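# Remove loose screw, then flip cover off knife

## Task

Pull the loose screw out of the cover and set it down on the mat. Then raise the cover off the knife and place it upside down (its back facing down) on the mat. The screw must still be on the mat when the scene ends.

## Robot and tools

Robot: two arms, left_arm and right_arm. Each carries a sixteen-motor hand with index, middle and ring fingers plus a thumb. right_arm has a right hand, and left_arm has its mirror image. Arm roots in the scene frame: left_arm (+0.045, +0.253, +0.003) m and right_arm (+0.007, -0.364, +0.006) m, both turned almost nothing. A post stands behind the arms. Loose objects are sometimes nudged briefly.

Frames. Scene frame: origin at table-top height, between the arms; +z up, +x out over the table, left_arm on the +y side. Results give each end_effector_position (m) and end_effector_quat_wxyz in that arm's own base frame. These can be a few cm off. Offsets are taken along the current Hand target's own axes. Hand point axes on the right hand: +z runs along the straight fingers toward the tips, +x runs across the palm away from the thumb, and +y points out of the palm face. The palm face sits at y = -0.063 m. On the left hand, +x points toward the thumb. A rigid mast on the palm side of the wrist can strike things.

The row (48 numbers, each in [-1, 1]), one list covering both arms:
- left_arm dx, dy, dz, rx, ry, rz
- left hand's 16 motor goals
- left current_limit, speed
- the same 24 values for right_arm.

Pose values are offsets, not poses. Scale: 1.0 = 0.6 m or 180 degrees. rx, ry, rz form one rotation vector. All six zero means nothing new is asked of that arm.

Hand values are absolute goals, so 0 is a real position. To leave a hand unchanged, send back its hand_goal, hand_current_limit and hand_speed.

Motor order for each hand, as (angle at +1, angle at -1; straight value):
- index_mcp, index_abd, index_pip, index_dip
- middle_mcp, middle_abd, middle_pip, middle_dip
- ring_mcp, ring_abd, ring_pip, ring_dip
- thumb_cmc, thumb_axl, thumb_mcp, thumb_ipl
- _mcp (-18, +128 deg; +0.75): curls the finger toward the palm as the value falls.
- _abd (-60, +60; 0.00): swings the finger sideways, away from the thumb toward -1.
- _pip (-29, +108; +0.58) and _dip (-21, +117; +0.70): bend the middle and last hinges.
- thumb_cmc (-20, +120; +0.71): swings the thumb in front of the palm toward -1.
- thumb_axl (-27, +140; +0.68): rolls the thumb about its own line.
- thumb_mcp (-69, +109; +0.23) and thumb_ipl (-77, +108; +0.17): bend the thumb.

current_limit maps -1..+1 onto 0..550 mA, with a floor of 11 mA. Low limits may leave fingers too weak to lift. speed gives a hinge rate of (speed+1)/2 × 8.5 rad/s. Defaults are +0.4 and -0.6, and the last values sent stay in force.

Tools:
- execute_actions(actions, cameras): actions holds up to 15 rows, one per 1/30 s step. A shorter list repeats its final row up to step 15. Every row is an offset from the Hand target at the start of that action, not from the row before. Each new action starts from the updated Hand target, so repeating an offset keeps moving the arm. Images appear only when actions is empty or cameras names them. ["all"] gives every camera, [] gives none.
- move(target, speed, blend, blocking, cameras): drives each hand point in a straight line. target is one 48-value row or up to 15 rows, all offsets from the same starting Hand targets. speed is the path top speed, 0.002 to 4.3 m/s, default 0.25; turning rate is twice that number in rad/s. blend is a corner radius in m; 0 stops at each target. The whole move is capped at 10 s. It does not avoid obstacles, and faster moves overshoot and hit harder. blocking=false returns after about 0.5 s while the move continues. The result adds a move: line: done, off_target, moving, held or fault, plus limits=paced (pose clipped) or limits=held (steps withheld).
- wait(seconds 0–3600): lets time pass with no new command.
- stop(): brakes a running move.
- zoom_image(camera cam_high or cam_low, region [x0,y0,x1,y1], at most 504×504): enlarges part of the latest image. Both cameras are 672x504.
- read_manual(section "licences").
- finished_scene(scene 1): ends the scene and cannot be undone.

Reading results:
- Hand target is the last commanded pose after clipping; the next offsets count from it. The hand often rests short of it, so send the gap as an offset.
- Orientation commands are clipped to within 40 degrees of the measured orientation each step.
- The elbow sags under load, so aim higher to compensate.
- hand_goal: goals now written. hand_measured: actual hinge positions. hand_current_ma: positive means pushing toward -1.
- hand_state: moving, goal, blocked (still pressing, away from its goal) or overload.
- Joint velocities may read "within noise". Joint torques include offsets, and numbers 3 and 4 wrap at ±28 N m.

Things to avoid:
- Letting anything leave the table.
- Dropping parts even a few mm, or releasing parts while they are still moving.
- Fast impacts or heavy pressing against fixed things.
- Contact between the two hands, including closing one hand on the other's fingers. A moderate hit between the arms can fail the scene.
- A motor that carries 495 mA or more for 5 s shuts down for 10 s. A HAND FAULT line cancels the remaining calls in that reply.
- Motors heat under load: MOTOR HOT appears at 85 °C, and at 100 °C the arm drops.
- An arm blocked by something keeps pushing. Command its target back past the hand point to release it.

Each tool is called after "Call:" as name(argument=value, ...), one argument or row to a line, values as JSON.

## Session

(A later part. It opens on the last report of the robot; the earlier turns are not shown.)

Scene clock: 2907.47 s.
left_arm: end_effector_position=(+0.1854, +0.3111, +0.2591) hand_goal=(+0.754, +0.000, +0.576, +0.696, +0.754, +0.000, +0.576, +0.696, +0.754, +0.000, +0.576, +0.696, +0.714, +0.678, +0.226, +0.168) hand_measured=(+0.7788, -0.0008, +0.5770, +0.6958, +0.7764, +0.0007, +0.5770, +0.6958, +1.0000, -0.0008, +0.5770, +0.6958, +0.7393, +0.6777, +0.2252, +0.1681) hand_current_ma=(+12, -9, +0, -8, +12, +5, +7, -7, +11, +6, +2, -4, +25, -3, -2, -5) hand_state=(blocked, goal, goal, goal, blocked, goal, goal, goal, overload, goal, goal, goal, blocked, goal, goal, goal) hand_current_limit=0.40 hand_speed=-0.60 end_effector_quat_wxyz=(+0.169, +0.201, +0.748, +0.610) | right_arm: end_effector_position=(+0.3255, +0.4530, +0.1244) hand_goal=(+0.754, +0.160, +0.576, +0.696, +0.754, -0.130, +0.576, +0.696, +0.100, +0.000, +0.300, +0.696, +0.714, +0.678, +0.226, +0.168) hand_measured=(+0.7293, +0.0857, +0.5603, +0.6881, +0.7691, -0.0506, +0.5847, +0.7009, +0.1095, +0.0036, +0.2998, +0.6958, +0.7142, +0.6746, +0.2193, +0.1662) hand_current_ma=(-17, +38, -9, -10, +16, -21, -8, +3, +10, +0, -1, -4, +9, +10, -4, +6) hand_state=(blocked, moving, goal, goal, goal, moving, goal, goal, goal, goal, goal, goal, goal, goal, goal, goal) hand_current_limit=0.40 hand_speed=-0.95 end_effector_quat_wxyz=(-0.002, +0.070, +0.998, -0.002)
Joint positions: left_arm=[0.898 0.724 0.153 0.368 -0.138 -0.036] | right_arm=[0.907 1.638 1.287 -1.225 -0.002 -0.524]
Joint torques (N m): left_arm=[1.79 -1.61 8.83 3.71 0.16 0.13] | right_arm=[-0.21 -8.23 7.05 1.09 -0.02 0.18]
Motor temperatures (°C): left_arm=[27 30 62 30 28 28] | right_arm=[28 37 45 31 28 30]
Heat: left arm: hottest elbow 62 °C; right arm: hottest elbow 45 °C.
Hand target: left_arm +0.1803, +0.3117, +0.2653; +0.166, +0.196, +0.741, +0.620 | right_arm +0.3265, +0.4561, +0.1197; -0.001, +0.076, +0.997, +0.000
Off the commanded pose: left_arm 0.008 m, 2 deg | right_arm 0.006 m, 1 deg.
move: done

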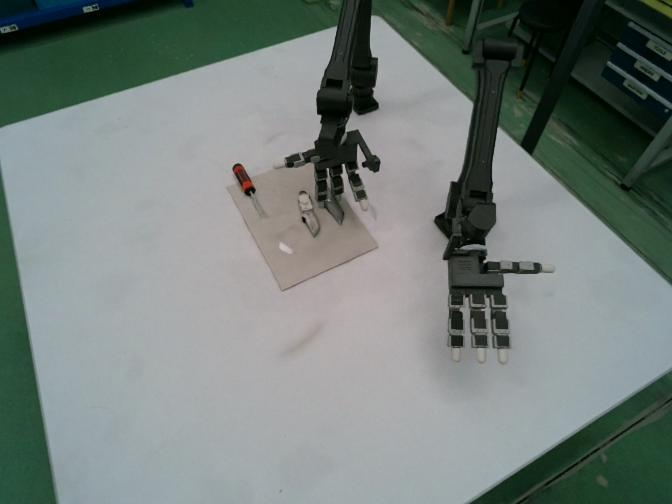

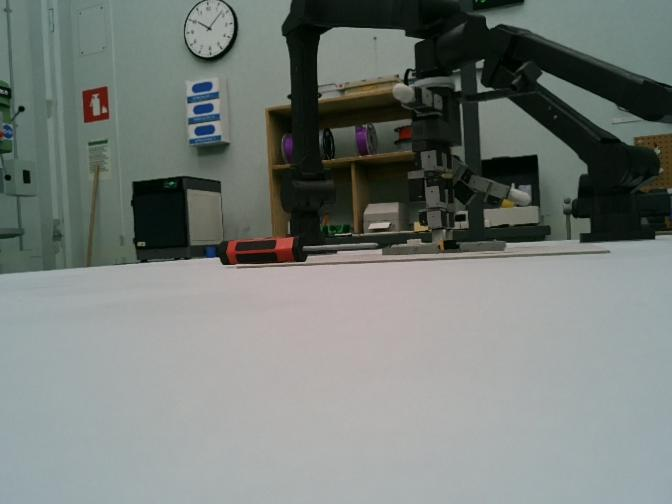

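Call:
wait(
  seconds=1,
)

Call:
move(
  target=[0,0,0,0,0,0,0.754,0,0.576,0.696,0.754,0,0.576,0.696,0.754,0,0.576,0.696,0.714,0.678,0.226,0.168,0.4,-0.6,0,0,-0.18,0,0,0,0.754,0.16,0.576,0.696,0.754,-0.13,0.576,0.696,0.1,0,0.3,0.696,0.714,0.678,0.226,0.168,0.4,-0.8],
  speed=0.08,
  cameras=["all"],
)

Call:
zoom_image(
  camera="cam_high",
  region=[280, 160, 370, 250],
)

Call:
zoom_image(
  camera="cam_low",
  region=[360, 180, 520, 270],
)

Scene clock: 2914.47 s.
left_arm: end_effector_position=(+0.1854, +0.3111, +0.2591) hand_goal=(+0.754, +0.000, +0.576, +0.696, +0.754, +0.000, +0.576, +0.696, +0.754, +0.000, +0.576, +0.696, +0.714, +0.678, +0.226, +0.168) hand_measured=(+0.7788, +0.0007, +0.5770, +0.6958, +0.7764, +0.0007, +0.5770, +0.6958, +0.9995, +0.0007, +0.5770, +0.6958, +0.7381, +0.6777, +0.2252, +0.1672) hand_current_ma=(+10, -7, +8, -10, +18, +3, +5, -6, +9, -2, +2, -8, +28, -4, -10, -11) hand_state=(blocked, goal, goal, goal, blocked, goal, goal, goal, overload, goal, goal, goal, blocked, goal, goal, goal) hand_current_limit=0.40 hand_speed=-0.60 end_effector_quat_wxyz=(+0.169, +0.201, +0.748, +0.610) | right_arm: end_effector_position=(+0.3259, +0.4535, +0.1246) hand_goal=(+0.754, +0.160, +0.576, +0.696, +0.754, -0.130, +0.576, +0.696, +0.100, +0.000, +0.300, +0.696, +0.714, +0.678, +0.226, +0.168) hand_measured=(+0.7474, +0.1530, +0.5718, +0.6920, +0.7547, -0.1239, +0.5770, +0.6996, +0.1107, +0.0036, +0.2998, +0.6958, +0.7142, +0.6746, +0.2193, +0.1662) hand_current_ma=(-10, +6, -1, -10, +11, +10, -8, +2, +11, +7, +2, -4, +11, +5, -2, +1) hand_state=(goal, goal, goal, goal, goal, goal, goal, goal, goal, goal, goal, goal, goal, goal, goal, goal) hand_current_limit=0.40 hand_speed=-0.95 end_effector_quat_wxyz=(-0.002, +0.070, +0.998, -0.001)
Joint positions: left_arm=[0.898 0.724 0.153 0.368 -0.138 -0.036] | right_arm=[0.907 1.638 1.287 -1.222 -0.002 -0.524]
Joint torques (N m): left_arm=[1.61 -2.02 8.84 3.6 0.17 0.11] | right_arm=[-0.26 -8.23 7.06 1.01 0 0.18]
Motor temperatures (°C): left_arm=[27 30 62 30 28 28] | right_arm=[28 37 45 31 28 30]
Heat: left arm: hottest elbow 62 °C; right arm: hottest elbow 45 °C.
Hand target: left_arm +0.1803, +0.3117, +0.2653; +0.166, +0.196, +0.741, +0.620 | right_arm +0.3265, +0.4561, +0.1197; -0.001, +0.076, +0.997, +0.000
Off the commanded pose: left_arm 0.008 m, 2 deg | right_arm 0.006 m, 1 deg.
wait: 1.00 s; at rest from the start

Scene clock: 2916.47 s.
left_arm: end_effector_position=(+0.1854, +0.3111, +0.2591) hand_goal=(+0.754, +0.000, +0.576, +0.696, +0.754, +0.000, +0.576, +0.696, +0.754, +0.000, +0.576, +0.696, +0.714, +0.678, +0.226, +0.168) hand_measured=(+0.7788, -0.0008, +0.5770, +0.6958, +0.7764, -0.0008, +0.5770, +0.6958, +1.0000, -0.0008, +0.5770, +0.6958, +0.7393, +0.6767, +0.2252, +0.1672) hand_current_ma=(+15, -8, +2, -7, +15, +7, +9, -6, +9, -6, +10, -5, +24, +0, -6, -12) hand_state=(blocked, goal, goal, goal, blocked, goal, goal, goal, overload, goal, goal, goal, blocked, goal, goal, goal) hand_current_limit=0.40 hand_speed=-0.60 end_effector_quat_wxyz=(+0.169, +0.201, +0.748, +0.610) | right_arm: end_effector_position=(+0.3191, +0.4448, +0.1945) hand_goal=(+0.754, +0.160, +0.576, +0.696, +0.754, -0.130, +0.576, +0.696, +0.100, +0.000, +0.300, +0.696, +0.714, +0.678, +0.226, +0.168) hand_measured=(+0.7474, +0.1589, +0.5705, +0.6920, +0.7547, -0.1239, +0.5770, +0.6996, +0.1107, +0.0036, +0.2998, +0.6958, +0.7142, +0.6746, +0.2193, +0.1672) hand_current_ma=(-9, +11, -4, -14, +6, +11, -11, +3, +11, +8, -3, -3, +7, +6, -3, +3) hand_state=(goal, goal, goal, goal, goal, goal, goal, goal, goal, goal, goal, goal, goal, goal, goal, goal) hand_current_limit=0.40 hand_speed=-0.80 end_effector_quat_wxyz=(-0.018, +0.070, +0.997, -0.025)
Joint positions: left_arm=[0.898 0.724 0.153 0.368 -0.138 -0.036] | right_arm=[0.907 1.598 1.439 -1.472 -0.002 -0.524]
Joint torques (N m): left_arm=[1.61 -1.26 8.7 3.78 0.18 0.09] | right_arm=[-0.32 -10.05 11.54 -0.02 -0.03 0.17]
Motor temperatures (°C): left_arm=[27 30 62 30 28 28] | right_arm=[28 37 45 31 28 30]
Heat: left arm: hottest elbow 62 °C; right arm: hottest elbow 45 °C.
Hand target: left_arm +0.1803, +0.3117, +0.2653; +0.166, +0.196, +0.741, +0.620 | right_arm +0.3267, +0.4560, +0.2278; -0.001, +0.076, +0.997, +0.000
Off the commanded pose: left_arm 0.008 m, 2 deg | right_arm 0.036 m, 3 deg.
move: off_target (right_arm)

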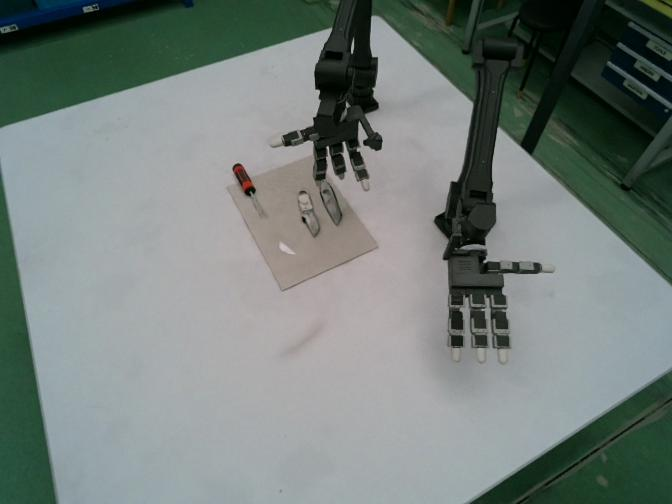

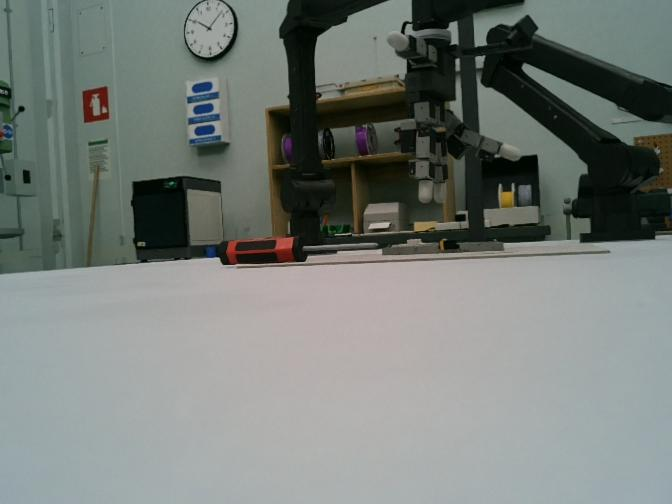

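Scaled by 5.600 from the camera's image (finer frame: 960x720).

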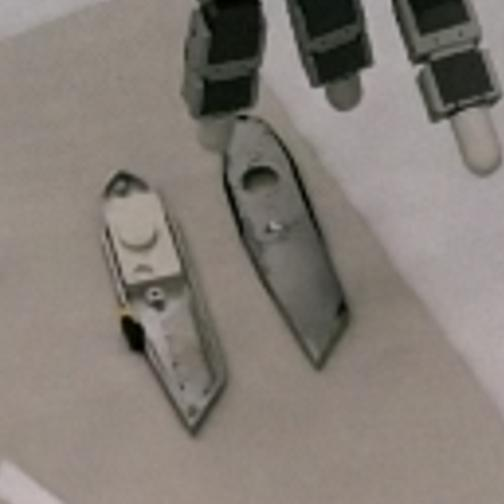

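Scaled by 3.150 from the camera's image (finer frame: 960x720).

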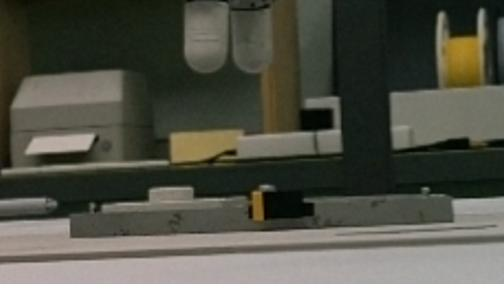

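Call:
move(
  target=[0,0,0,0,0,0,0.754,0,0.576,0.696,0.754,0,0.576,0.696,0.754,0,0.576,0.696,0.714,0.678,0.226,0.168,0.4,-0.6,0.0951,0.0849,0.18,0.1532,-0.0321,-0.1289,1,0.1,1,0.913,1,-0.1,1,0.913,1,-0.08,1,1,0.714,0.678,0.226,0.168,0.4,-0.6],
  speed=0.12,
  cameras=["all"],
)

Call:
zoom_image(
  camera="cam_high",
  region=[270, 120, 390, 240],
)

Call:
zoom_image(
  camera="cam_low",
  region=[360, 150, 520, 270],
)

Scene clock: 2957.03 s.
left_arm: end_effector_position=(+0.1854, +0.3111, +0.2591) hand_goal=(+0.754, +0.000, +0.576, +0.696, +0.754, +0.000, +0.576, +0.696, +0.754, +0.000, +0.576, +0.696, +0.714, +0.678, +0.226, +0.168) hand_measured=(+0.7776, -0.0008, +0.5770, +0.6958, +0.7764, -0.0008, +0.5770, +0.6958, +1.0000, +0.0007, +0.5770, +0.6958, +0.7393, +0.6767, +0.2252, +0.1681) hand_current_ma=(+10, -10, -1, -8, +18, +8, +16, -3, +9, +1, +6, -10, +27, -2, -10, -2) hand_state=(blocked, goal, goal, goal, blocked, goal, goal, goal, overload, goal, goal, goal, blocked, goal, goal, goal) hand_current_limit=0.40 hand_speed=-0.60 end_effector_quat_wxyz=(+0.169, +0.201, +0.748, +0.610) | right_arm: end_effector_position=(+0.2752, +0.5003, +0.1063) hand_goal=(+1.000, +0.100, +1.000, +0.914, +1.000, -0.100, +1.000, +0.914, +1.000, -0.080, +1.000, +1.000, +0.714, +0.678, +0.226, +0.168) hand_measured=(+0.9935, +0.0988, +0.9683, +0.9137, +0.9922, -0.0975, +0.9696, +0.9149, +0.9898, -0.0755, +0.9709, +0.9990, +0.7129, +0.6746, +0.2193, +0.1662) hand_current_ma=(-11, +6, -18, -8, +3, +5, -25, +0, +4, +5, -11, -6, +12, +8, -5, +7) hand_state=(goal, goal, blocked, goal, goal, goal, blocked, goal, goal, goal, blocked, goal, goal, goal, goal, goal) hand_current_limit=0.40 hand_speed=-0.60 end_effector_quat_wxyz=(+0.035, -0.119, +0.965, -0.231)
Joint positions: left_arm=[0.898 0.724 0.153 0.368 -0.138 -0.036] | right_arm=[1.105 1.913 1.659 -1.678 0.31 -0.655]
Joint torques (N m): left_arm=[1.55 -1.44 8.9 3.58 0.15 0.11] | right_arm=[-0.21 -11.28 10.55 -0.79 0.53 -0.12]
Motor temperatures (°C): left_arm=[27 30 62 30 28 28] | right_arm=[28 37 49 31 28 30]
Heat: left arm: hottest elbow 62 °C; right arm: hottest elbow 49 °C.
Hand target: left_arm +0.1803, +0.3117, +0.2653; +0.166, +0.196, +0.741, +0.620 | right_arm +0.2779, +0.5150, +0.1198; +0.031, -0.126, +0.962, -0.240
Off the commanded pose: left_arm 0.008 m, 2 deg | right_arm 0.020 m, 1 deg.
joint sent to its limit (right arm) — joint 4 (wrist pitch), lower limit. The joint targets are off in orientation, not in position.
move: off_target (right_arm)

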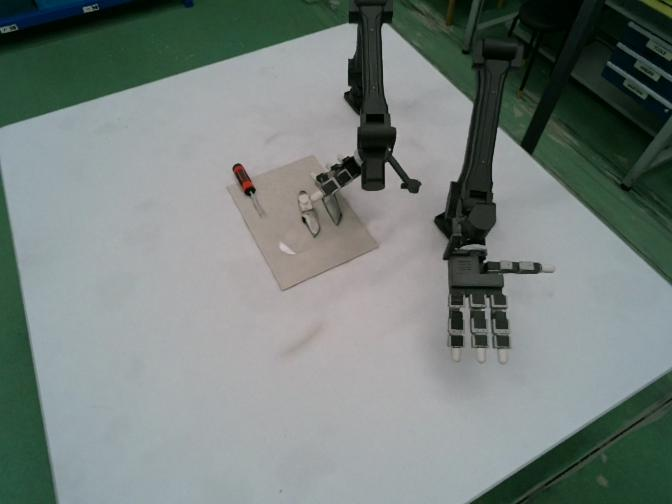

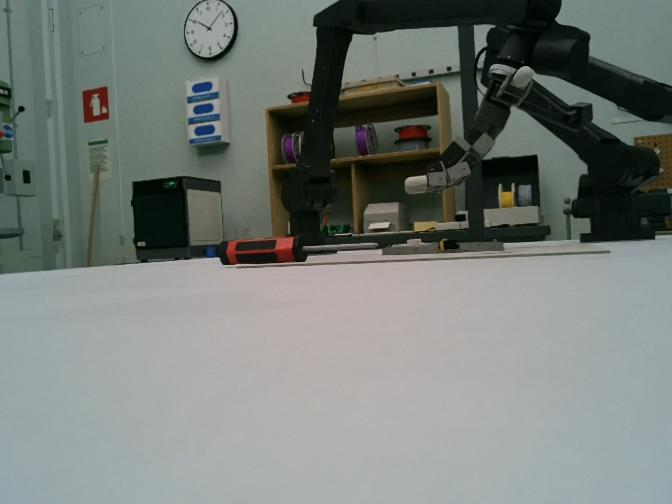

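Scaled by 4.200 from the camera's image (finer frame: 960x720).

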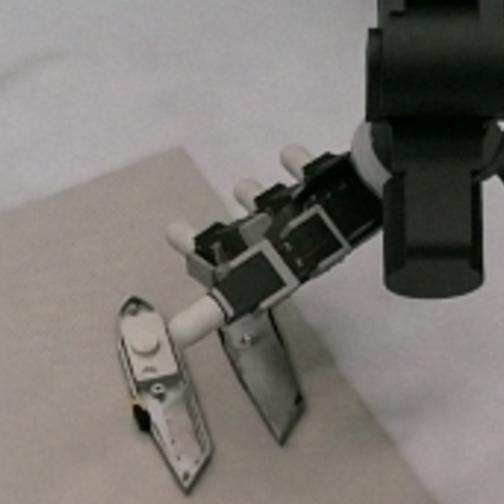

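Scaled by 3.150 from the camera's image (finer frame: 960x720).

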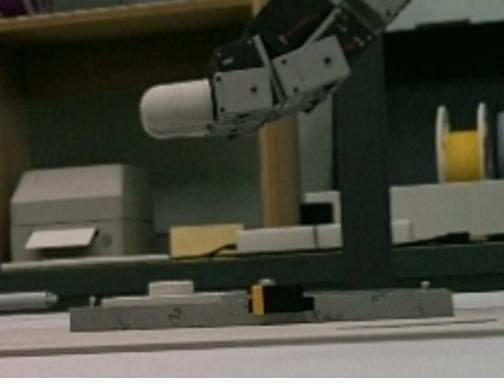

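Call:
zoom_image(
  camera="cam_low",
  region=[400, 150, 480, 200],
)

Call:
zoom_image(
  camera="cam_high",
  region=[300, 150, 360, 210],
)

Scaled by 6.300 from the camera's image (finer frame: 960x720).

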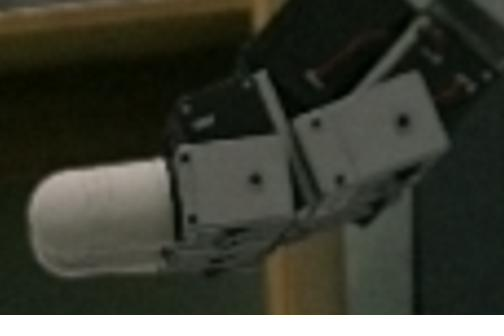

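Scaled by 8.400 from the camera's image (finer frame: 960x720).

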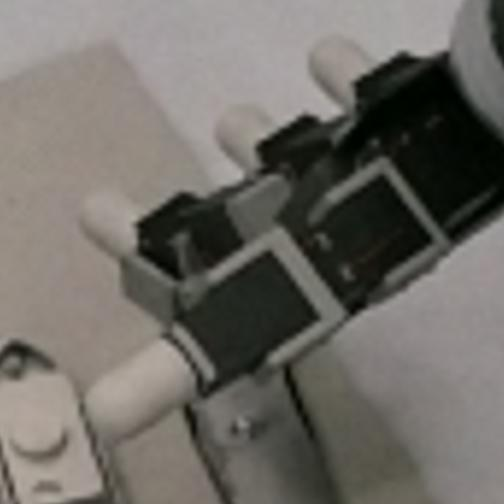

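Call:
move(
  target=[0,0,0,0,0,0,0.754,0,0.576,0.696,0.754,0,0.576,0.696,0.754,0,0.576,0.696,0.714,0.678,0.226,0.168,0.4,-0.6,0,0.043,0.081,0,0,0,1,0.1,1,1,1,-0.1,1,1,1,-0.08,1,1,0.714,0.678,0.226,0.168,0.4,-0.6],
  speed=0.06,
  cameras=["all"],
)

Call:
zoom_image(
  camera="cam_high",
  region=[290, 150, 370, 230],
)

Call:
zoom_image(
  camera="cam_low",
  region=[380, 180, 480, 255],
)

Scene clock: 2993.80 s.
left_arm: end_effector_position=(+0.1854, +0.3111, +0.2591) hand_goal=(+0.754, +0.000, +0.576, +0.696, +0.754, +0.000, +0.576, +0.696, +0.754, +0.000, +0.576, +0.696, +0.714, +0.678, +0.226, +0.168) hand_measured=(+0.7788, -0.0008, +0.5770, +0.6958, +0.7764, +0.0007, +0.5770, +0.6958, +0.9995, -0.0008, +0.5770, +0.6958, +0.7393, +0.6777, +0.2252, +0.1681) hand_current_ma=(+16, -8, +3, -10, +17, +8, +11, -5, +12, -1, +5, -7, +26, +1, -7, -8) hand_state=(blocked, goal, goal, goal, blocked, goal, goal, goal, overload, goal, goal, goal, blocked, goal, goal, goal) hand_current_limit=0.40 hand_speed=-0.60 end_effector_quat_wxyz=(+0.169, +0.201, +0.748, +0.610) | right_arm: end_effector_position=(+0.2777, +0.5064, +0.0659) hand_goal=(+1.000, +0.100, +1.000, +1.000, +1.000, -0.100, +1.000, +1.000, +1.000, -0.080, +1.000, +1.000, +0.714, +0.678, +0.226, +0.168) hand_measured=(+0.9922, +0.0988, +0.9683, +0.9990, +0.9910, -0.0975, +0.9696, +0.9990, +0.9898, -0.0770, +0.9722, +1.0000, +0.7117, +0.6735, +0.2193, +0.1662) hand_current_ma=(-12, +13, -18, -10, +5, +11, -26, +8, +7, +8, -17, -1, +8, +6, -4, -1) hand_state=(goal, goal, blocked, goal, goal, goal, blocked, goal, goal, goal, blocked, goal, goal, goal, goal, goal) hand_current_limit=0.40 hand_speed=-0.60 end_effector_quat_wxyz=(+0.025, -0.123, +0.961, -0.245)
Joint positions: left_arm=[0.898 0.724 0.153 0.368 -0.138 -0.036] | right_arm=[1.106 1.985 1.659 -1.64 0.311 -0.656]
Joint torques (N m): left_arm=[1.44 -1.14 8.7 3.64 0.2 0.07] | right_arm=[-0.03 -11.69 7.57 0.09 0.53 0.01]
Motor temperatures (°C): left_arm=[27 30 62 30 28 28] | right_arm=[28 39 53 31 28 30]
Heat: left arm: hottest elbow 62 °C; right arm: hottest elbow 53 °C.
Hand target: left_arm +0.1803, +0.3117, +0.2653; +0.166, +0.196, +0.741, +0.620 | right_arm +0.2778, +0.5150, +0.0647; +0.031, -0.127, +0.962, -0.240
Off the commanded pose: left_arm 0.008 m, 2 deg | right_arm 0.009 m, 1 deg.
move: done

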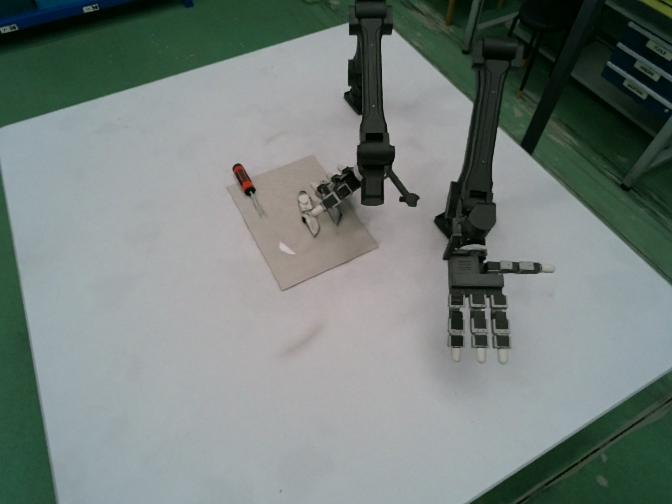

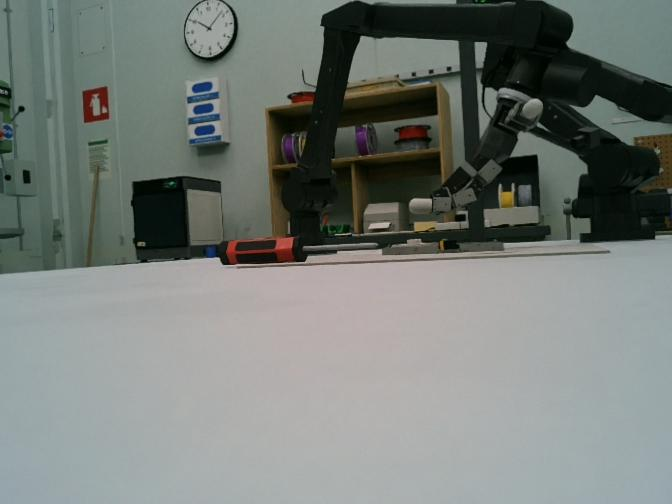

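Scaled by 6.300 from the camera's image (finer frame: 960x720).

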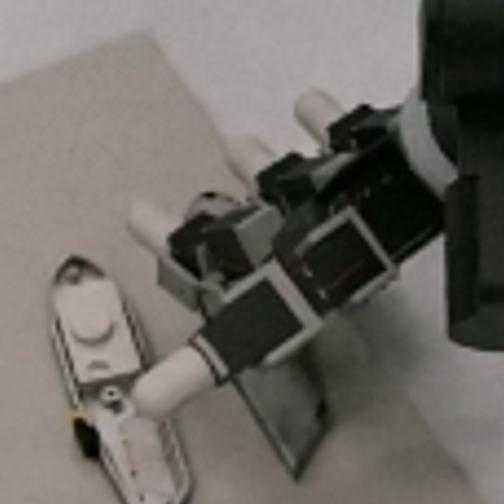

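Scaled by 5.040 from the camera's image (finer frame: 960x720).

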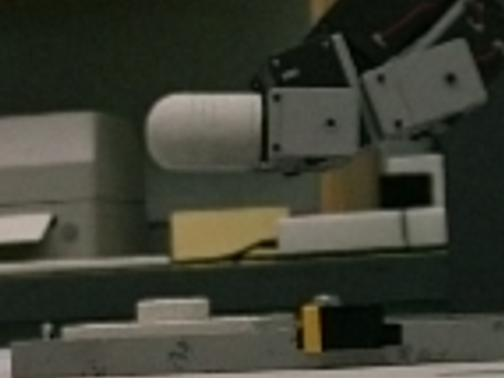

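Call:
move(
  target=[0,0,0,0,0,0,0.754,0,0.576,0.696,0.754,0,0.576,0.696,0.754,0,0.576,0.696,0.714,0.678,0.226,0.168,0.4,-0.6,0,0.0235,0.0442,0.011,0,0,1,0.1,1,1,1,-0.1,1,1,1,-0.08,1,1,0.9,0.678,0.8,0.3,0.4,-0.6],
  speed=0.05,
  cameras=["all"],
)

Call:
zoom_image(
  camera="cam_high",
  region=[300, 160, 360, 220],
)

Call:
zoom_image(
  camera="cam_low",
  region=[400, 190, 480, 250],
)

Scene clock: 3032.37 s.
left_arm: end_effector_position=(+0.1854, +0.3111, +0.2591) hand_goal=(+0.754, +0.000, +0.576, +0.696, +0.754, +0.000, +0.576, +0.696, +0.754, +0.000, +0.576, +0.696, +0.714, +0.678, +0.226, +0.168) hand_measured=(+0.7776, -0.0008, +0.5770, +0.6958, +0.7764, +0.0007, +0.5770, +0.6958, +0.9995, -0.0008, +0.5770, +0.6958, +0.7393, +0.6777, +0.2252, +0.1672) hand_current_ma=(+13, -6, +4, -7, +18, +10, +11, -2, +5, -1, +10, -3, +26, +0, -6, +0) hand_state=(blocked, goal, goal, goal, blocked, goal, goal, goal, overload, goal, goal, goal, blocked, goal, goal, goal) hand_current_limit=0.40 hand_speed=-0.60 end_effector_quat_wxyz=(+0.169, +0.201, +0.748, +0.610) | right_arm: end_effector_position=(+0.2784, +0.5101, +0.0395) hand_goal=(+1.000, +0.100, +1.000, +1.000, +1.000, -0.100, +1.000, +1.000, +1.000, -0.080, +1.000, +1.000, +0.900, +0.678, +0.800, +0.300) hand_measured=(+0.9922, +0.0988, +0.9683, +0.9990, +0.9910, -0.0990, +0.9696, +0.9990, +0.9898, -0.0770, +0.9722, +1.0000, +0.8963, +0.6798, +0.7972, +0.2986) hand_current_ma=(-6, +12, -21, -9, +3, +9, -24, +4, +7, +1, -14, +3, +9, +6, -2, +0) hand_state=(goal, goal, blocked, goal, goal, goal, blocked, goal, goal, goal, blocked, goal, goal, goal, goal, goal) hand_current_limit=0.40 hand_speed=-0.60 end_effector_quat_wxyz=(+0.028, -0.129, +0.957, -0.257)
Joint positions: left_arm=[0.898 0.724 0.153 0.368 -0.138 -0.036] | right_arm=[1.113 2.032 1.659 -1.614 0.328 -0.656]
Joint torques (N m): left_arm=[1.44 -1.38 8.85 3.56 0.21 0.1] | right_arm=[-0.03 -11.93 6.68 0.03 0.52 0.17]
Motor temperatures (°C): left_arm=[27 30 62 30 28 28] | right_arm=[28 37 50 31 29 30]
Heat: left arm: hottest elbow 62 °C; right arm: hottest elbow 50 °C.
Hand target: left_arm +0.1803, +0.3117, +0.2653; +0.166, +0.196, +0.741, +0.620 | right_arm +0.2777, +0.5150, +0.0347; +0.033, -0.126, +0.958, -0.256
Off the commanded pose: left_arm 0.008 m, 2 deg | right_arm 0.007 m, 1 deg.
move: done

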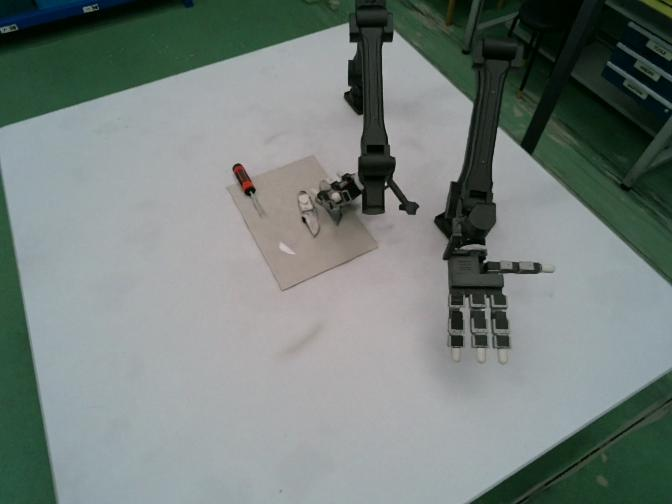

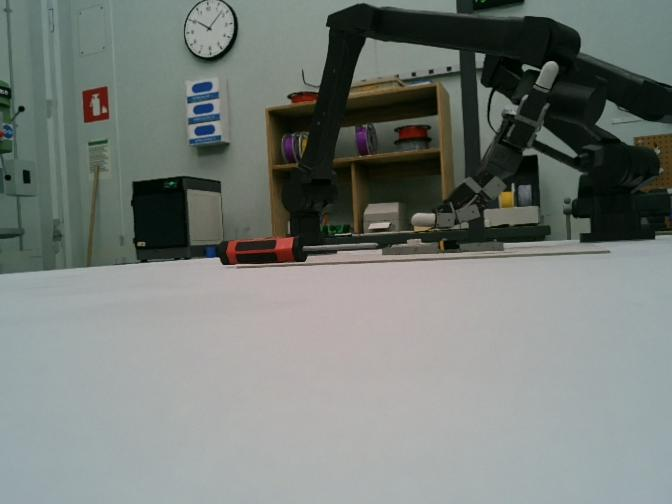

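Scaled by 8.400 from the camera's image (finer frame: 960x720).

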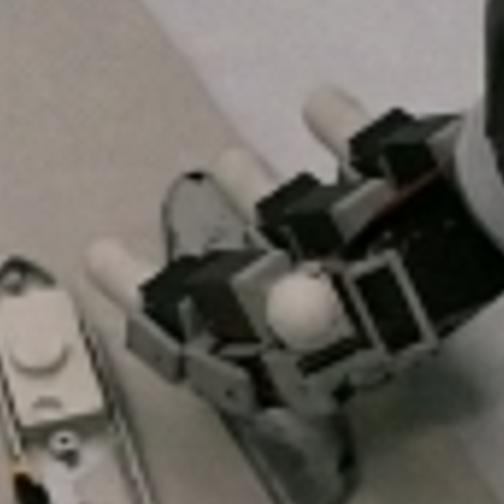

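Scaled by 6.300 from the camera's image (finer frame: 960x720).

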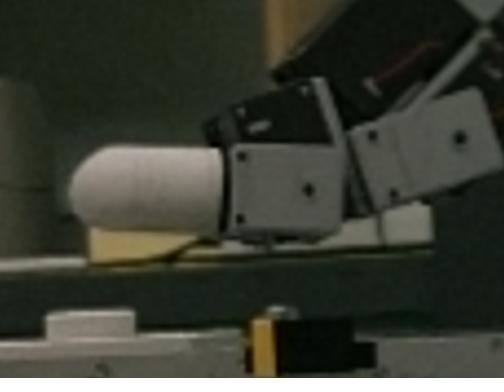

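Call:
move(
  target=[0,0,0,0,0,0,0.754,0,0.576,0.696,0.754,0,0.576,0.696,0.754,0,0.576,0.696,0.714,0.678,0.226,0.168,0.4,-0.6,-0.0048,0.0112,0.0218,0,0,0,1,0.1,1,1,1,-0.1,1,1,1,-0.08,1,1,0.9,0.678,0.8,0.3,0.4,-0.6],
  speed=0.03,
  cameras=["all"],
)

Call:
zoom_image(
  camera="cam_high",
  region=[300, 160, 360, 220],
)

Call:
zoom_image(
  camera="cam_low",
  region=[400, 190, 480, 250],
)

Scene clock: 3047.20 s.
left_arm: end_effector_position=(+0.1854, +0.3111, +0.2591) hand_goal=(+0.754, +0.000, +0.576, +0.696, +0.754, +0.000, +0.576, +0.696, +0.754, +0.000, +0.576, +0.696, +0.714, +0.678, +0.226, +0.168) hand_measured=(+0.7788, -0.0008, +0.5770, +0.6958, +0.7764, +0.0007, +0.5770, +0.6958, +0.9995, -0.0008, +0.5770, +0.6958, +0.7393, +0.6777, +0.2262, +0.1681) hand_current_ma=(+11, -7, -3, -8, +15, +8, +12, -7, +12, -4, +1, -6, +26, +2, -8, -2) hand_state=(blocked, goal, goal, goal, blocked, goal, goal, goal, overload, goal, goal, goal, blocked, goal, goal, goal) hand_current_limit=0.40 hand_speed=-0.60 end_effector_quat_wxyz=(+0.169, +0.201, +0.748, +0.610) | right_arm: end_effector_position=(+0.2814, +0.5155, +0.0291) hand_goal=(+1.000, +0.100, +1.000, +1.000, +1.000, -0.100, +1.000, +1.000, +1.000, -0.080, +1.000, +1.000, +0.900, +0.678, +0.800, +0.300) hand_measured=(+0.9910, +0.1003, +0.9696, +0.9990, +0.9922, -0.0990, +0.9709, +0.9990, +0.9898, -0.0770, +0.9722, +1.0000, +0.8963, +0.6788, +0.7972, +0.2996) hand_current_ma=(-11, +13, -20, -7, +4, +9, -24, +3, +5, +2, -12, -1, +7, +7, -2, +4) hand_state=(goal, goal, blocked, goal, goal, goal, blocked, goal, goal, goal, blocked, goal, goal, goal, goal, goal) hand_current_limit=0.40 hand_speed=-0.60 end_effector_quat_wxyz=(+0.032, -0.128, +0.958, -0.253)
Joint positions: left_arm=[0.898 0.724 0.153 0.368 -0.138 -0.036] | right_arm=[1.113 2.049 1.659 -1.584 0.33 -0.656]
Joint torques (N m): left_arm=[1.55 -1.61 8.87 3.64 0.22 0.11] | right_arm=[-0.44 -12.22 5.86 0.02 0.52 0.13]
Motor temperatures (°C): left_arm=[27 30 62 30 28 28] | right_arm=[28 37 49 30 29 30]
Heat: left arm: hottest elbow 62 °C; right arm: hottest elbow 49 °C.
Hand target: left_arm +0.1803, +0.3117, +0.2653; +0.166, +0.196, +0.741, +0.620 | right_arm +0.2806, +0.5150, +0.0200; +0.033, -0.126, +0.958, -0.256
Off the commanded pose: left_arm 0.008 m, 2 deg | right_arm 0.009 m, 0 deg.
move: done

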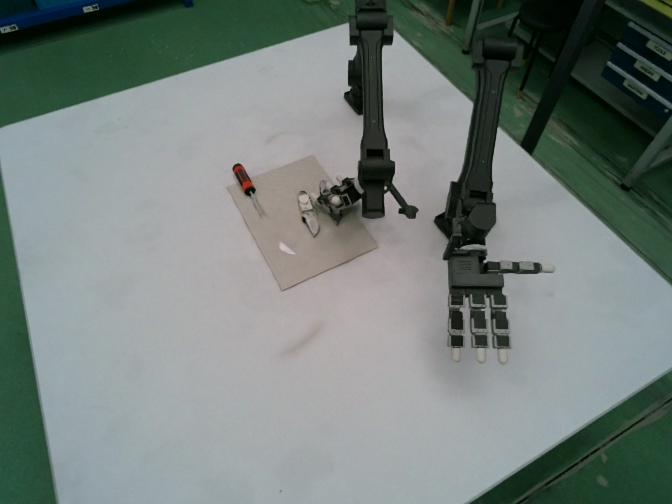

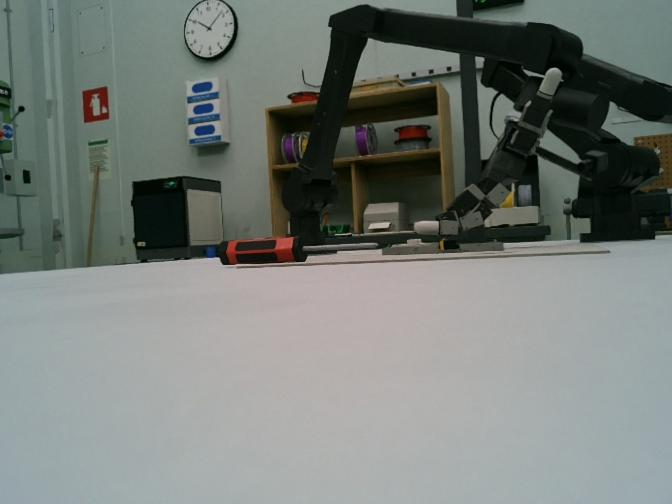

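Scaled by 8.400 from the camera's image (finer frame: 960x720).

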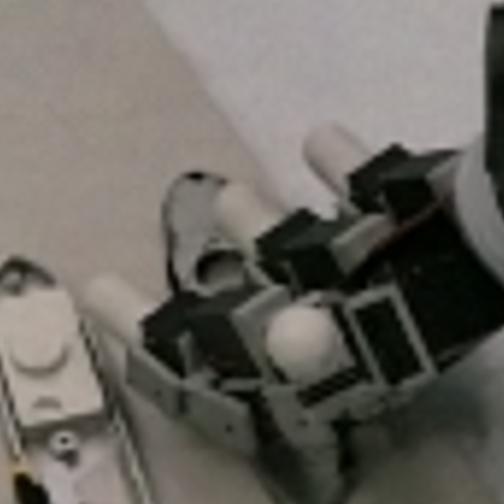

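Scaled by 6.300 from the camera's image (finer frame: 960x720).

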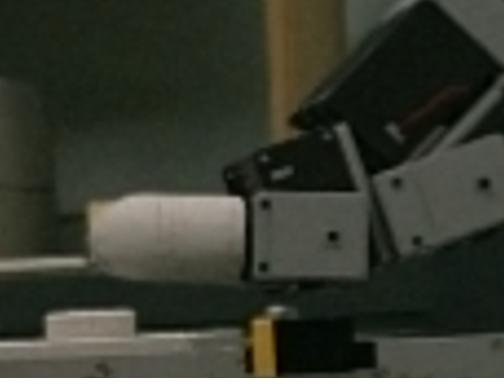

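Call:
move(
  target=[0,0,0,0,0,0,0.754,0,0.576,0.696,0.754,0,0.576,0.696,0.754,0,0.576,0.696,0.714,0.678,0.226,0.168,0.4,-0.6,0.0026,0.0008,0.0207,0,0,0,1,0.1,1,1,1,-0.1,1,1,1,-0.08,1,1,0.9,0.678,0.8,0.3,0.4,-0.6],
  speed=0.03,
  cameras=["all"],
)

Call:
zoom_image(
  camera="cam_high",
  region=[300, 160, 360, 220],
)

Call:
zoom_image(
  camera="cam_low",
  region=[400, 190, 480, 250],
)

Scene clock: 3058.47 s.
left_arm: end_effector_position=(+0.1854, +0.3111, +0.2591) hand_goal=(+0.754, +0.000, +0.576, +0.696, +0.754, +0.000, +0.576, +0.696, +0.754, +0.000, +0.576, +0.696, +0.714, +0.678, +0.226, +0.168) hand_measured=(+0.7788, -0.0008, +0.5770, +0.6958, +0.7764, +0.0007, +0.5770, +0.6958, +0.9995, +0.0007, +0.5770, +0.6958, +0.7393, +0.6767, +0.2252, +0.1681) hand_current_ma=(+16, -11, +2, -7, +16, +7, +13, -7, +11, -5, +1, -17, +27, +1, -8, -1) hand_state=(blocked, goal, goal, goal, blocked, goal, goal, goal, overload, goal, goal, goal, blocked, goal, goal, goal) hand_current_limit=0.40 hand_speed=-0.60 end_effector_quat_wxyz=(+0.169, +0.201, +0.748, +0.610) | right_arm: end_effector_position=(+0.2794, +0.5102, +0.0179) hand_goal=(+1.000, +0.100, +1.000, +1.000, +1.000, -0.100, +1.000, +1.000, +1.000, -0.080, +1.000, +1.000, +0.900, +0.678, +0.800, +0.300) hand_measured=(+0.9935, +0.1003, +0.9683, +0.9990, +0.9935, -0.0990, +0.9696, +0.9990, +0.9886, -0.0770, +0.9722, +1.0000, +0.8963, +0.6788, +0.7972, +0.2996) hand_current_ma=(-8, +9, -14, -7, +8, +2, -21, +4, +7, -1, -11, +0, +6, +5, -4, +1) hand_state=(goal, goal, blocked, goal, goal, goal, blocked, goal, goal, goal, blocked, goal, goal, goal, goal, goal) hand_current_limit=0.40 hand_speed=-0.60 end_effector_quat_wxyz=(+0.033, -0.129, +0.958, -0.255)
Joint positions: left_arm=[0.898 0.724 0.153 0.368 -0.138 -0.036] | right_arm=[1.113 2.049 1.627 -1.554 0.333 -0.656]
Joint torques (N m): left_arm=[0.97 -1.2 8.68 3.55 0.18 0.11] | right_arm=[-0.79 -12.1 5.68 0.23 0.47 0.08]
Motor temperatures (°C): left_arm=[27 30 62 30 28 28] | right_arm=[28 38 48 30 29 30]
Heat: left arm: hottest elbow 62 °C; right arm: hottest elbow 48 °C.
Hand target: left_arm +0.1803, +0.3117, +0.2653; +0.166, +0.196, +0.741, +0.620 | right_arm +0.2806, +0.5092, +0.0090; +0.033, -0.126, +0.958, -0.256
Off the commanded pose: left_arm 0.008 m, 2 deg | right_arm 0.009 m, 0 deg.
move: done

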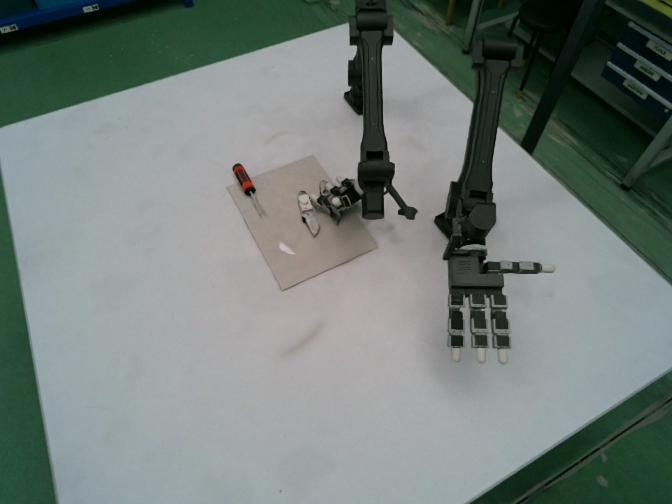

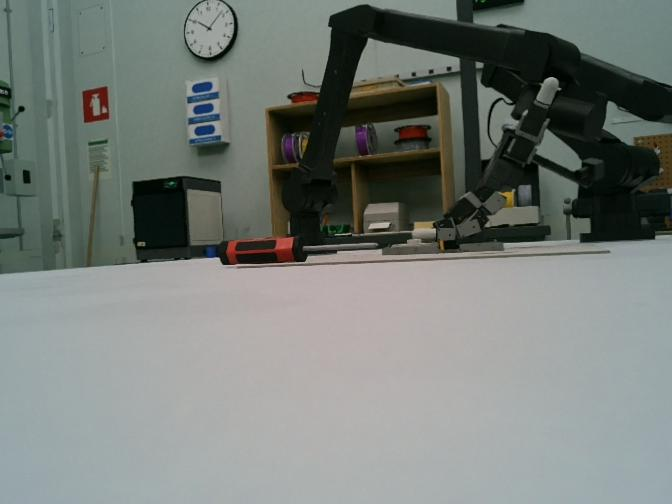

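Scaled by 8.400 from the camera's image (finer frame: 960x720).

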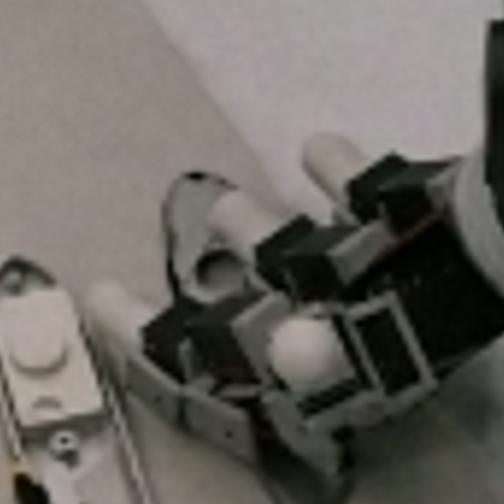

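Scaled by 6.300 from the camera's image (finer frame: 960x720).

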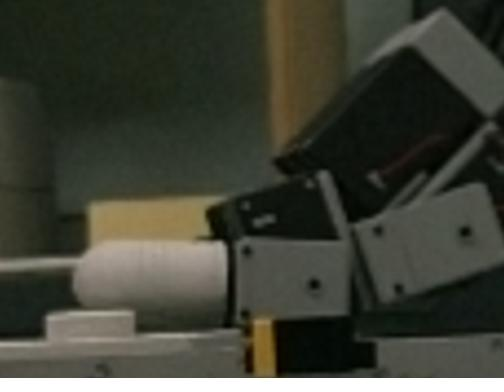

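Call:
move(
  target=[0,0,0,0,0,0,0.754,0,0.576,0.696,0.754,0,0.576,0.696,0.754,0,0.576,0.696,0.714,0.678,0.226,0.168,0.4,-0.6,0,0.002,0.0035,0,0,0,1,-0.08,1,1,1,0.08,1,1,1,-0.0,1,1,0.9,0.678,0.8,0.3,0.4,-0.9],
  speed=0.03,
  cameras=["all"],
)

Call:
wait(
  seconds=1,
  cameras=["all"],
)

Call:
zoom_image(
  camera="cam_high",
  region=[300, 160, 360, 220],
)

Call:
zoom_image(
  camera="cam_low",
  region=[400, 190, 480, 250],
)

Scene clock: 3073.33 s.
left_arm: end_effector_position=(+0.1854, +0.3111, +0.2591) hand_goal=(+0.754, +0.000, +0.576, +0.696, +0.754, +0.000, +0.576, +0.696, +0.754, +0.000, +0.576, +0.696, +0.714, +0.678, +0.226, +0.168) hand_measured=(+0.7788, +0.0007, +0.5770, +0.6958, +0.7764, +0.0007, +0.5770, +0.6958, +1.0000, +0.0007, +0.5770, +0.6958, +0.7393, +0.6767, +0.2252, +0.1681) hand_current_ma=(+15, -14, +0, -3, +18, +6, +10, -2, +6, -3, +10, -8, +24, +3, -5, -7) hand_state=(blocked, goal, goal, goal, blocked, goal, goal, goal, overload, goal, goal, goal, blocked, goal, goal, goal) hand_current_limit=0.40 hand_speed=-0.60 end_effector_quat_wxyz=(+0.169, +0.201, +0.748, +0.610) | right_arm: end_effector_position=(+0.2799, +0.5102, +0.0168) hand_goal=(+1.000, -0.080, +1.000, +1.000, +1.000, +0.080, +1.000, +1.000, +1.000, +0.000, +1.000, +1.000, +0.900, +0.678, +0.800, +0.300) hand_measured=(+0.9971, -0.0345, +0.9747, +0.9990, +0.9995, +0.0227, +0.9760, +0.9990, +0.9886, -0.0081, +0.9735, +1.0000, +0.8963, +0.6788, +0.7972, +0.2996) hand_current_ma=(-9, +22, -15, -11, +9, -15, -17, +2, +11, +6, -10, +2, +9, +5, -2, +0) hand_state=(goal, blocked, blocked, goal, goal, blocked, blocked, goal, goal, goal, blocked, goal, goal, goal, goal, goal) hand_current_limit=0.40 hand_speed=-0.90 end_effector_quat_wxyz=(+0.035, -0.129, +0.958, -0.254)
Joint positions: left_arm=[0.898 0.724 0.153 0.368 -0.138 -0.036] | right_arm=[1.113 2.049 1.624 -1.549 0.336 -0.656]
Joint torques (N m): left_arm=[1.32 -1.49 8.83 3.74 0.18 0.09] | right_arm=[-0.85 -11.75 5.74 0.21 0.37 0.09]
Motor temperatures (°C): left_arm=[27 30 62 30 28 28] | right_arm=[28 39 46 30 29 30]
Heat: left arm: hottest elbow 62 °C; right arm: hottest elbow 46 °C.
Hand target: left_arm +0.1803, +0.3117, +0.2653; +0.166, +0.196, +0.741, +0.620 | right_arm +0.2806, +0.5092, +0.0066; +0.033, -0.126, +0.958, -0.256
Off the commanded pose: left_arm 0.008 m, 2 deg | right_arm 0.010 m, 0 deg.
move: done

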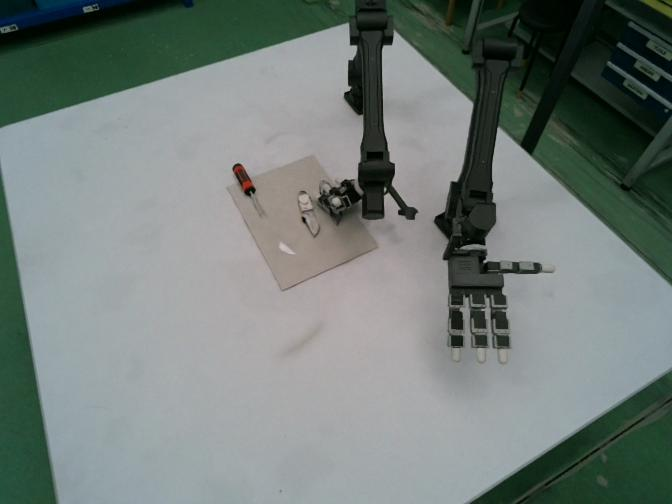

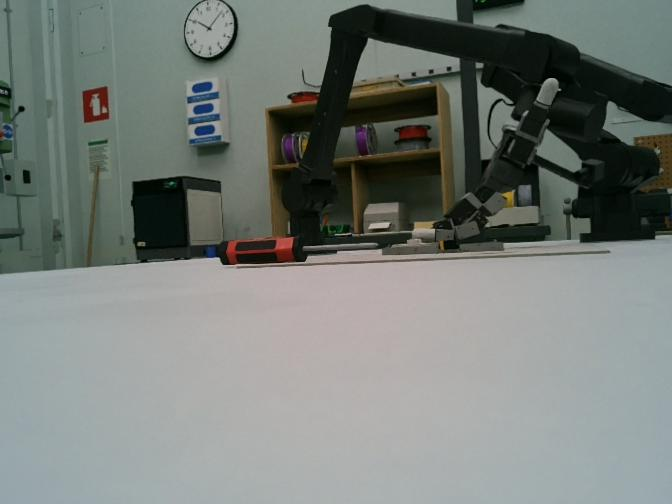

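Scene clock: 3074.33 s.
left_arm: end_effector_position=(+0.1854, +0.3111, +0.2591) hand_goal=(+0.754, +0.000, +0.576, +0.696, +0.754, +0.000, +0.576, +0.696, +0.754, +0.000, +0.576, +0.696, +0.714, +0.678, +0.226, +0.168) hand_measured=(+0.7788, -0.0008, +0.5770, +0.6958, +0.7764, +0.0007, +0.5770, +0.6958, +1.0000, -0.0008, +0.5770, +0.6958, +0.7393, +0.6777, +0.2252, +0.1681) hand_current_ma=(+12, -11, +10, -7, +18, +5, +6, -9, +10, +1, +6, -14, +24, -3, -7, +0) hand_state=(blocked, goal, goal, goal, blocked, goal, goal, goal, overload, goal, goal, goal, blocked, goal, goal, goal) hand_current_limit=0.40 hand_speed=-0.60 end_effector_quat_wxyz=(+0.169, +0.201, +0.748, +0.610) | right_arm: end_effector_position=(+0.2799, +0.5102, +0.0168) hand_goal=(+1.000, -0.080, +1.000, +1.000, +1.000, +0.080, +1.000, +1.000, +1.000, +0.000, +1.000, +1.000, +0.900, +0.678, +0.800, +0.300) hand_measured=(+0.9959, -0.0330, +0.9747, +1.0000, +1.0000, +0.0241, +0.9760, +0.9990, +0.9898, -0.0081, +0.9747, +1.0000, +0.8950, +0.6798, +0.7972, +0.2986) hand_current_ma=(-6, +22, -13, -9, +13, -17, -16, +4, +7, +2, -9, -2, +8, +11, -5, +2) hand_state=(goal, blocked, blocked, goal, goal, blocked, blocked, goal, goal, goal, blocked, goal, goal, goal, goal, goal) hand_current_limit=0.40 hand_speed=-0.90 end_effector_quat_wxyz=(+0.035, -0.129, +0.958, -0.254)
Joint positions: left_arm=[0.898 0.724 0.153 0.368 -0.138 -0.036] | right_arm=[1.113 2.049 1.624 -1.549 0.336 -0.656]
Joint torques (N m): left_arm=[1.49 -1.44 8.79 3.59 0.21 0.08] | right_arm=[-0.85 -11.75 5.72 0.23 0.37 0.09]
Motor temperatures (°C): left_arm=[27 30 62 30 28 28] | right_arm=[28 39 46 30 29 30]
Heat: left arm: hottest elbow 62 °C; right arm: hottest elbow 46 °C.
Hand target: left_arm +0.1803, +0.3117, +0.2653; +0.166, +0.196, +0.741, +0.620 | right_arm +0.2806, +0.5092, +0.0066; +0.033, -0.126, +0.958, -0.256
Off the commanded pose: left_arm 0.008 m, 2 deg | right_arm 0.010 m, 0 deg.
wait: 1.00 s; at rest by 0.17 s

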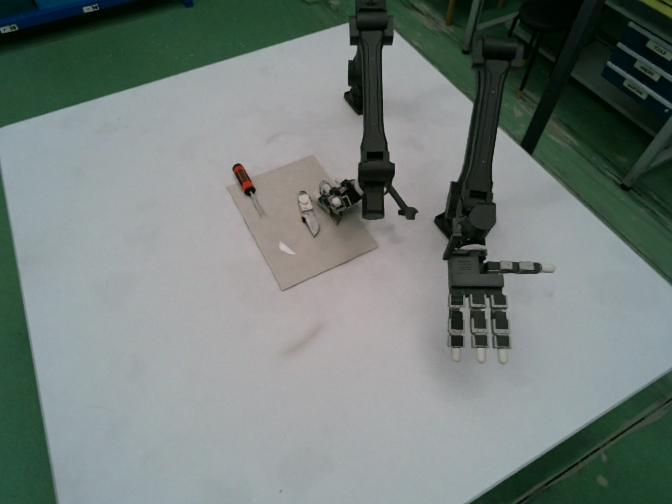

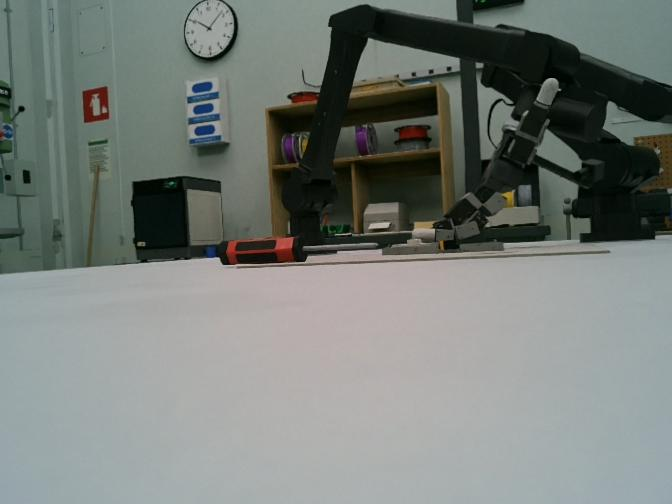

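Scaled by 8.400 from the camera's image (finer frame: 960x720).

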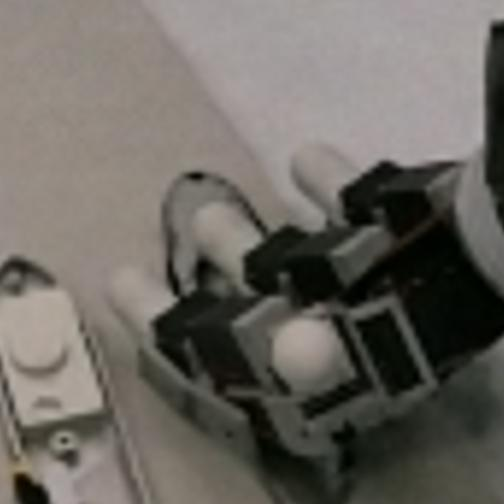

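Scaled by 6.300 from the camera's image (finer frame: 960x720).

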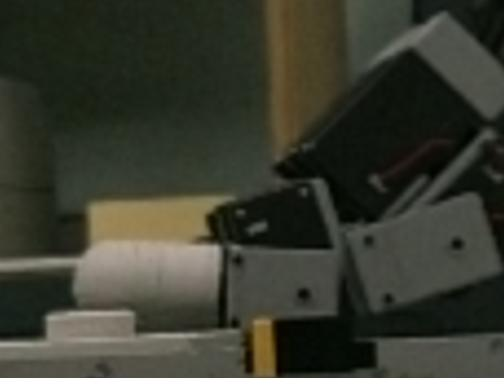

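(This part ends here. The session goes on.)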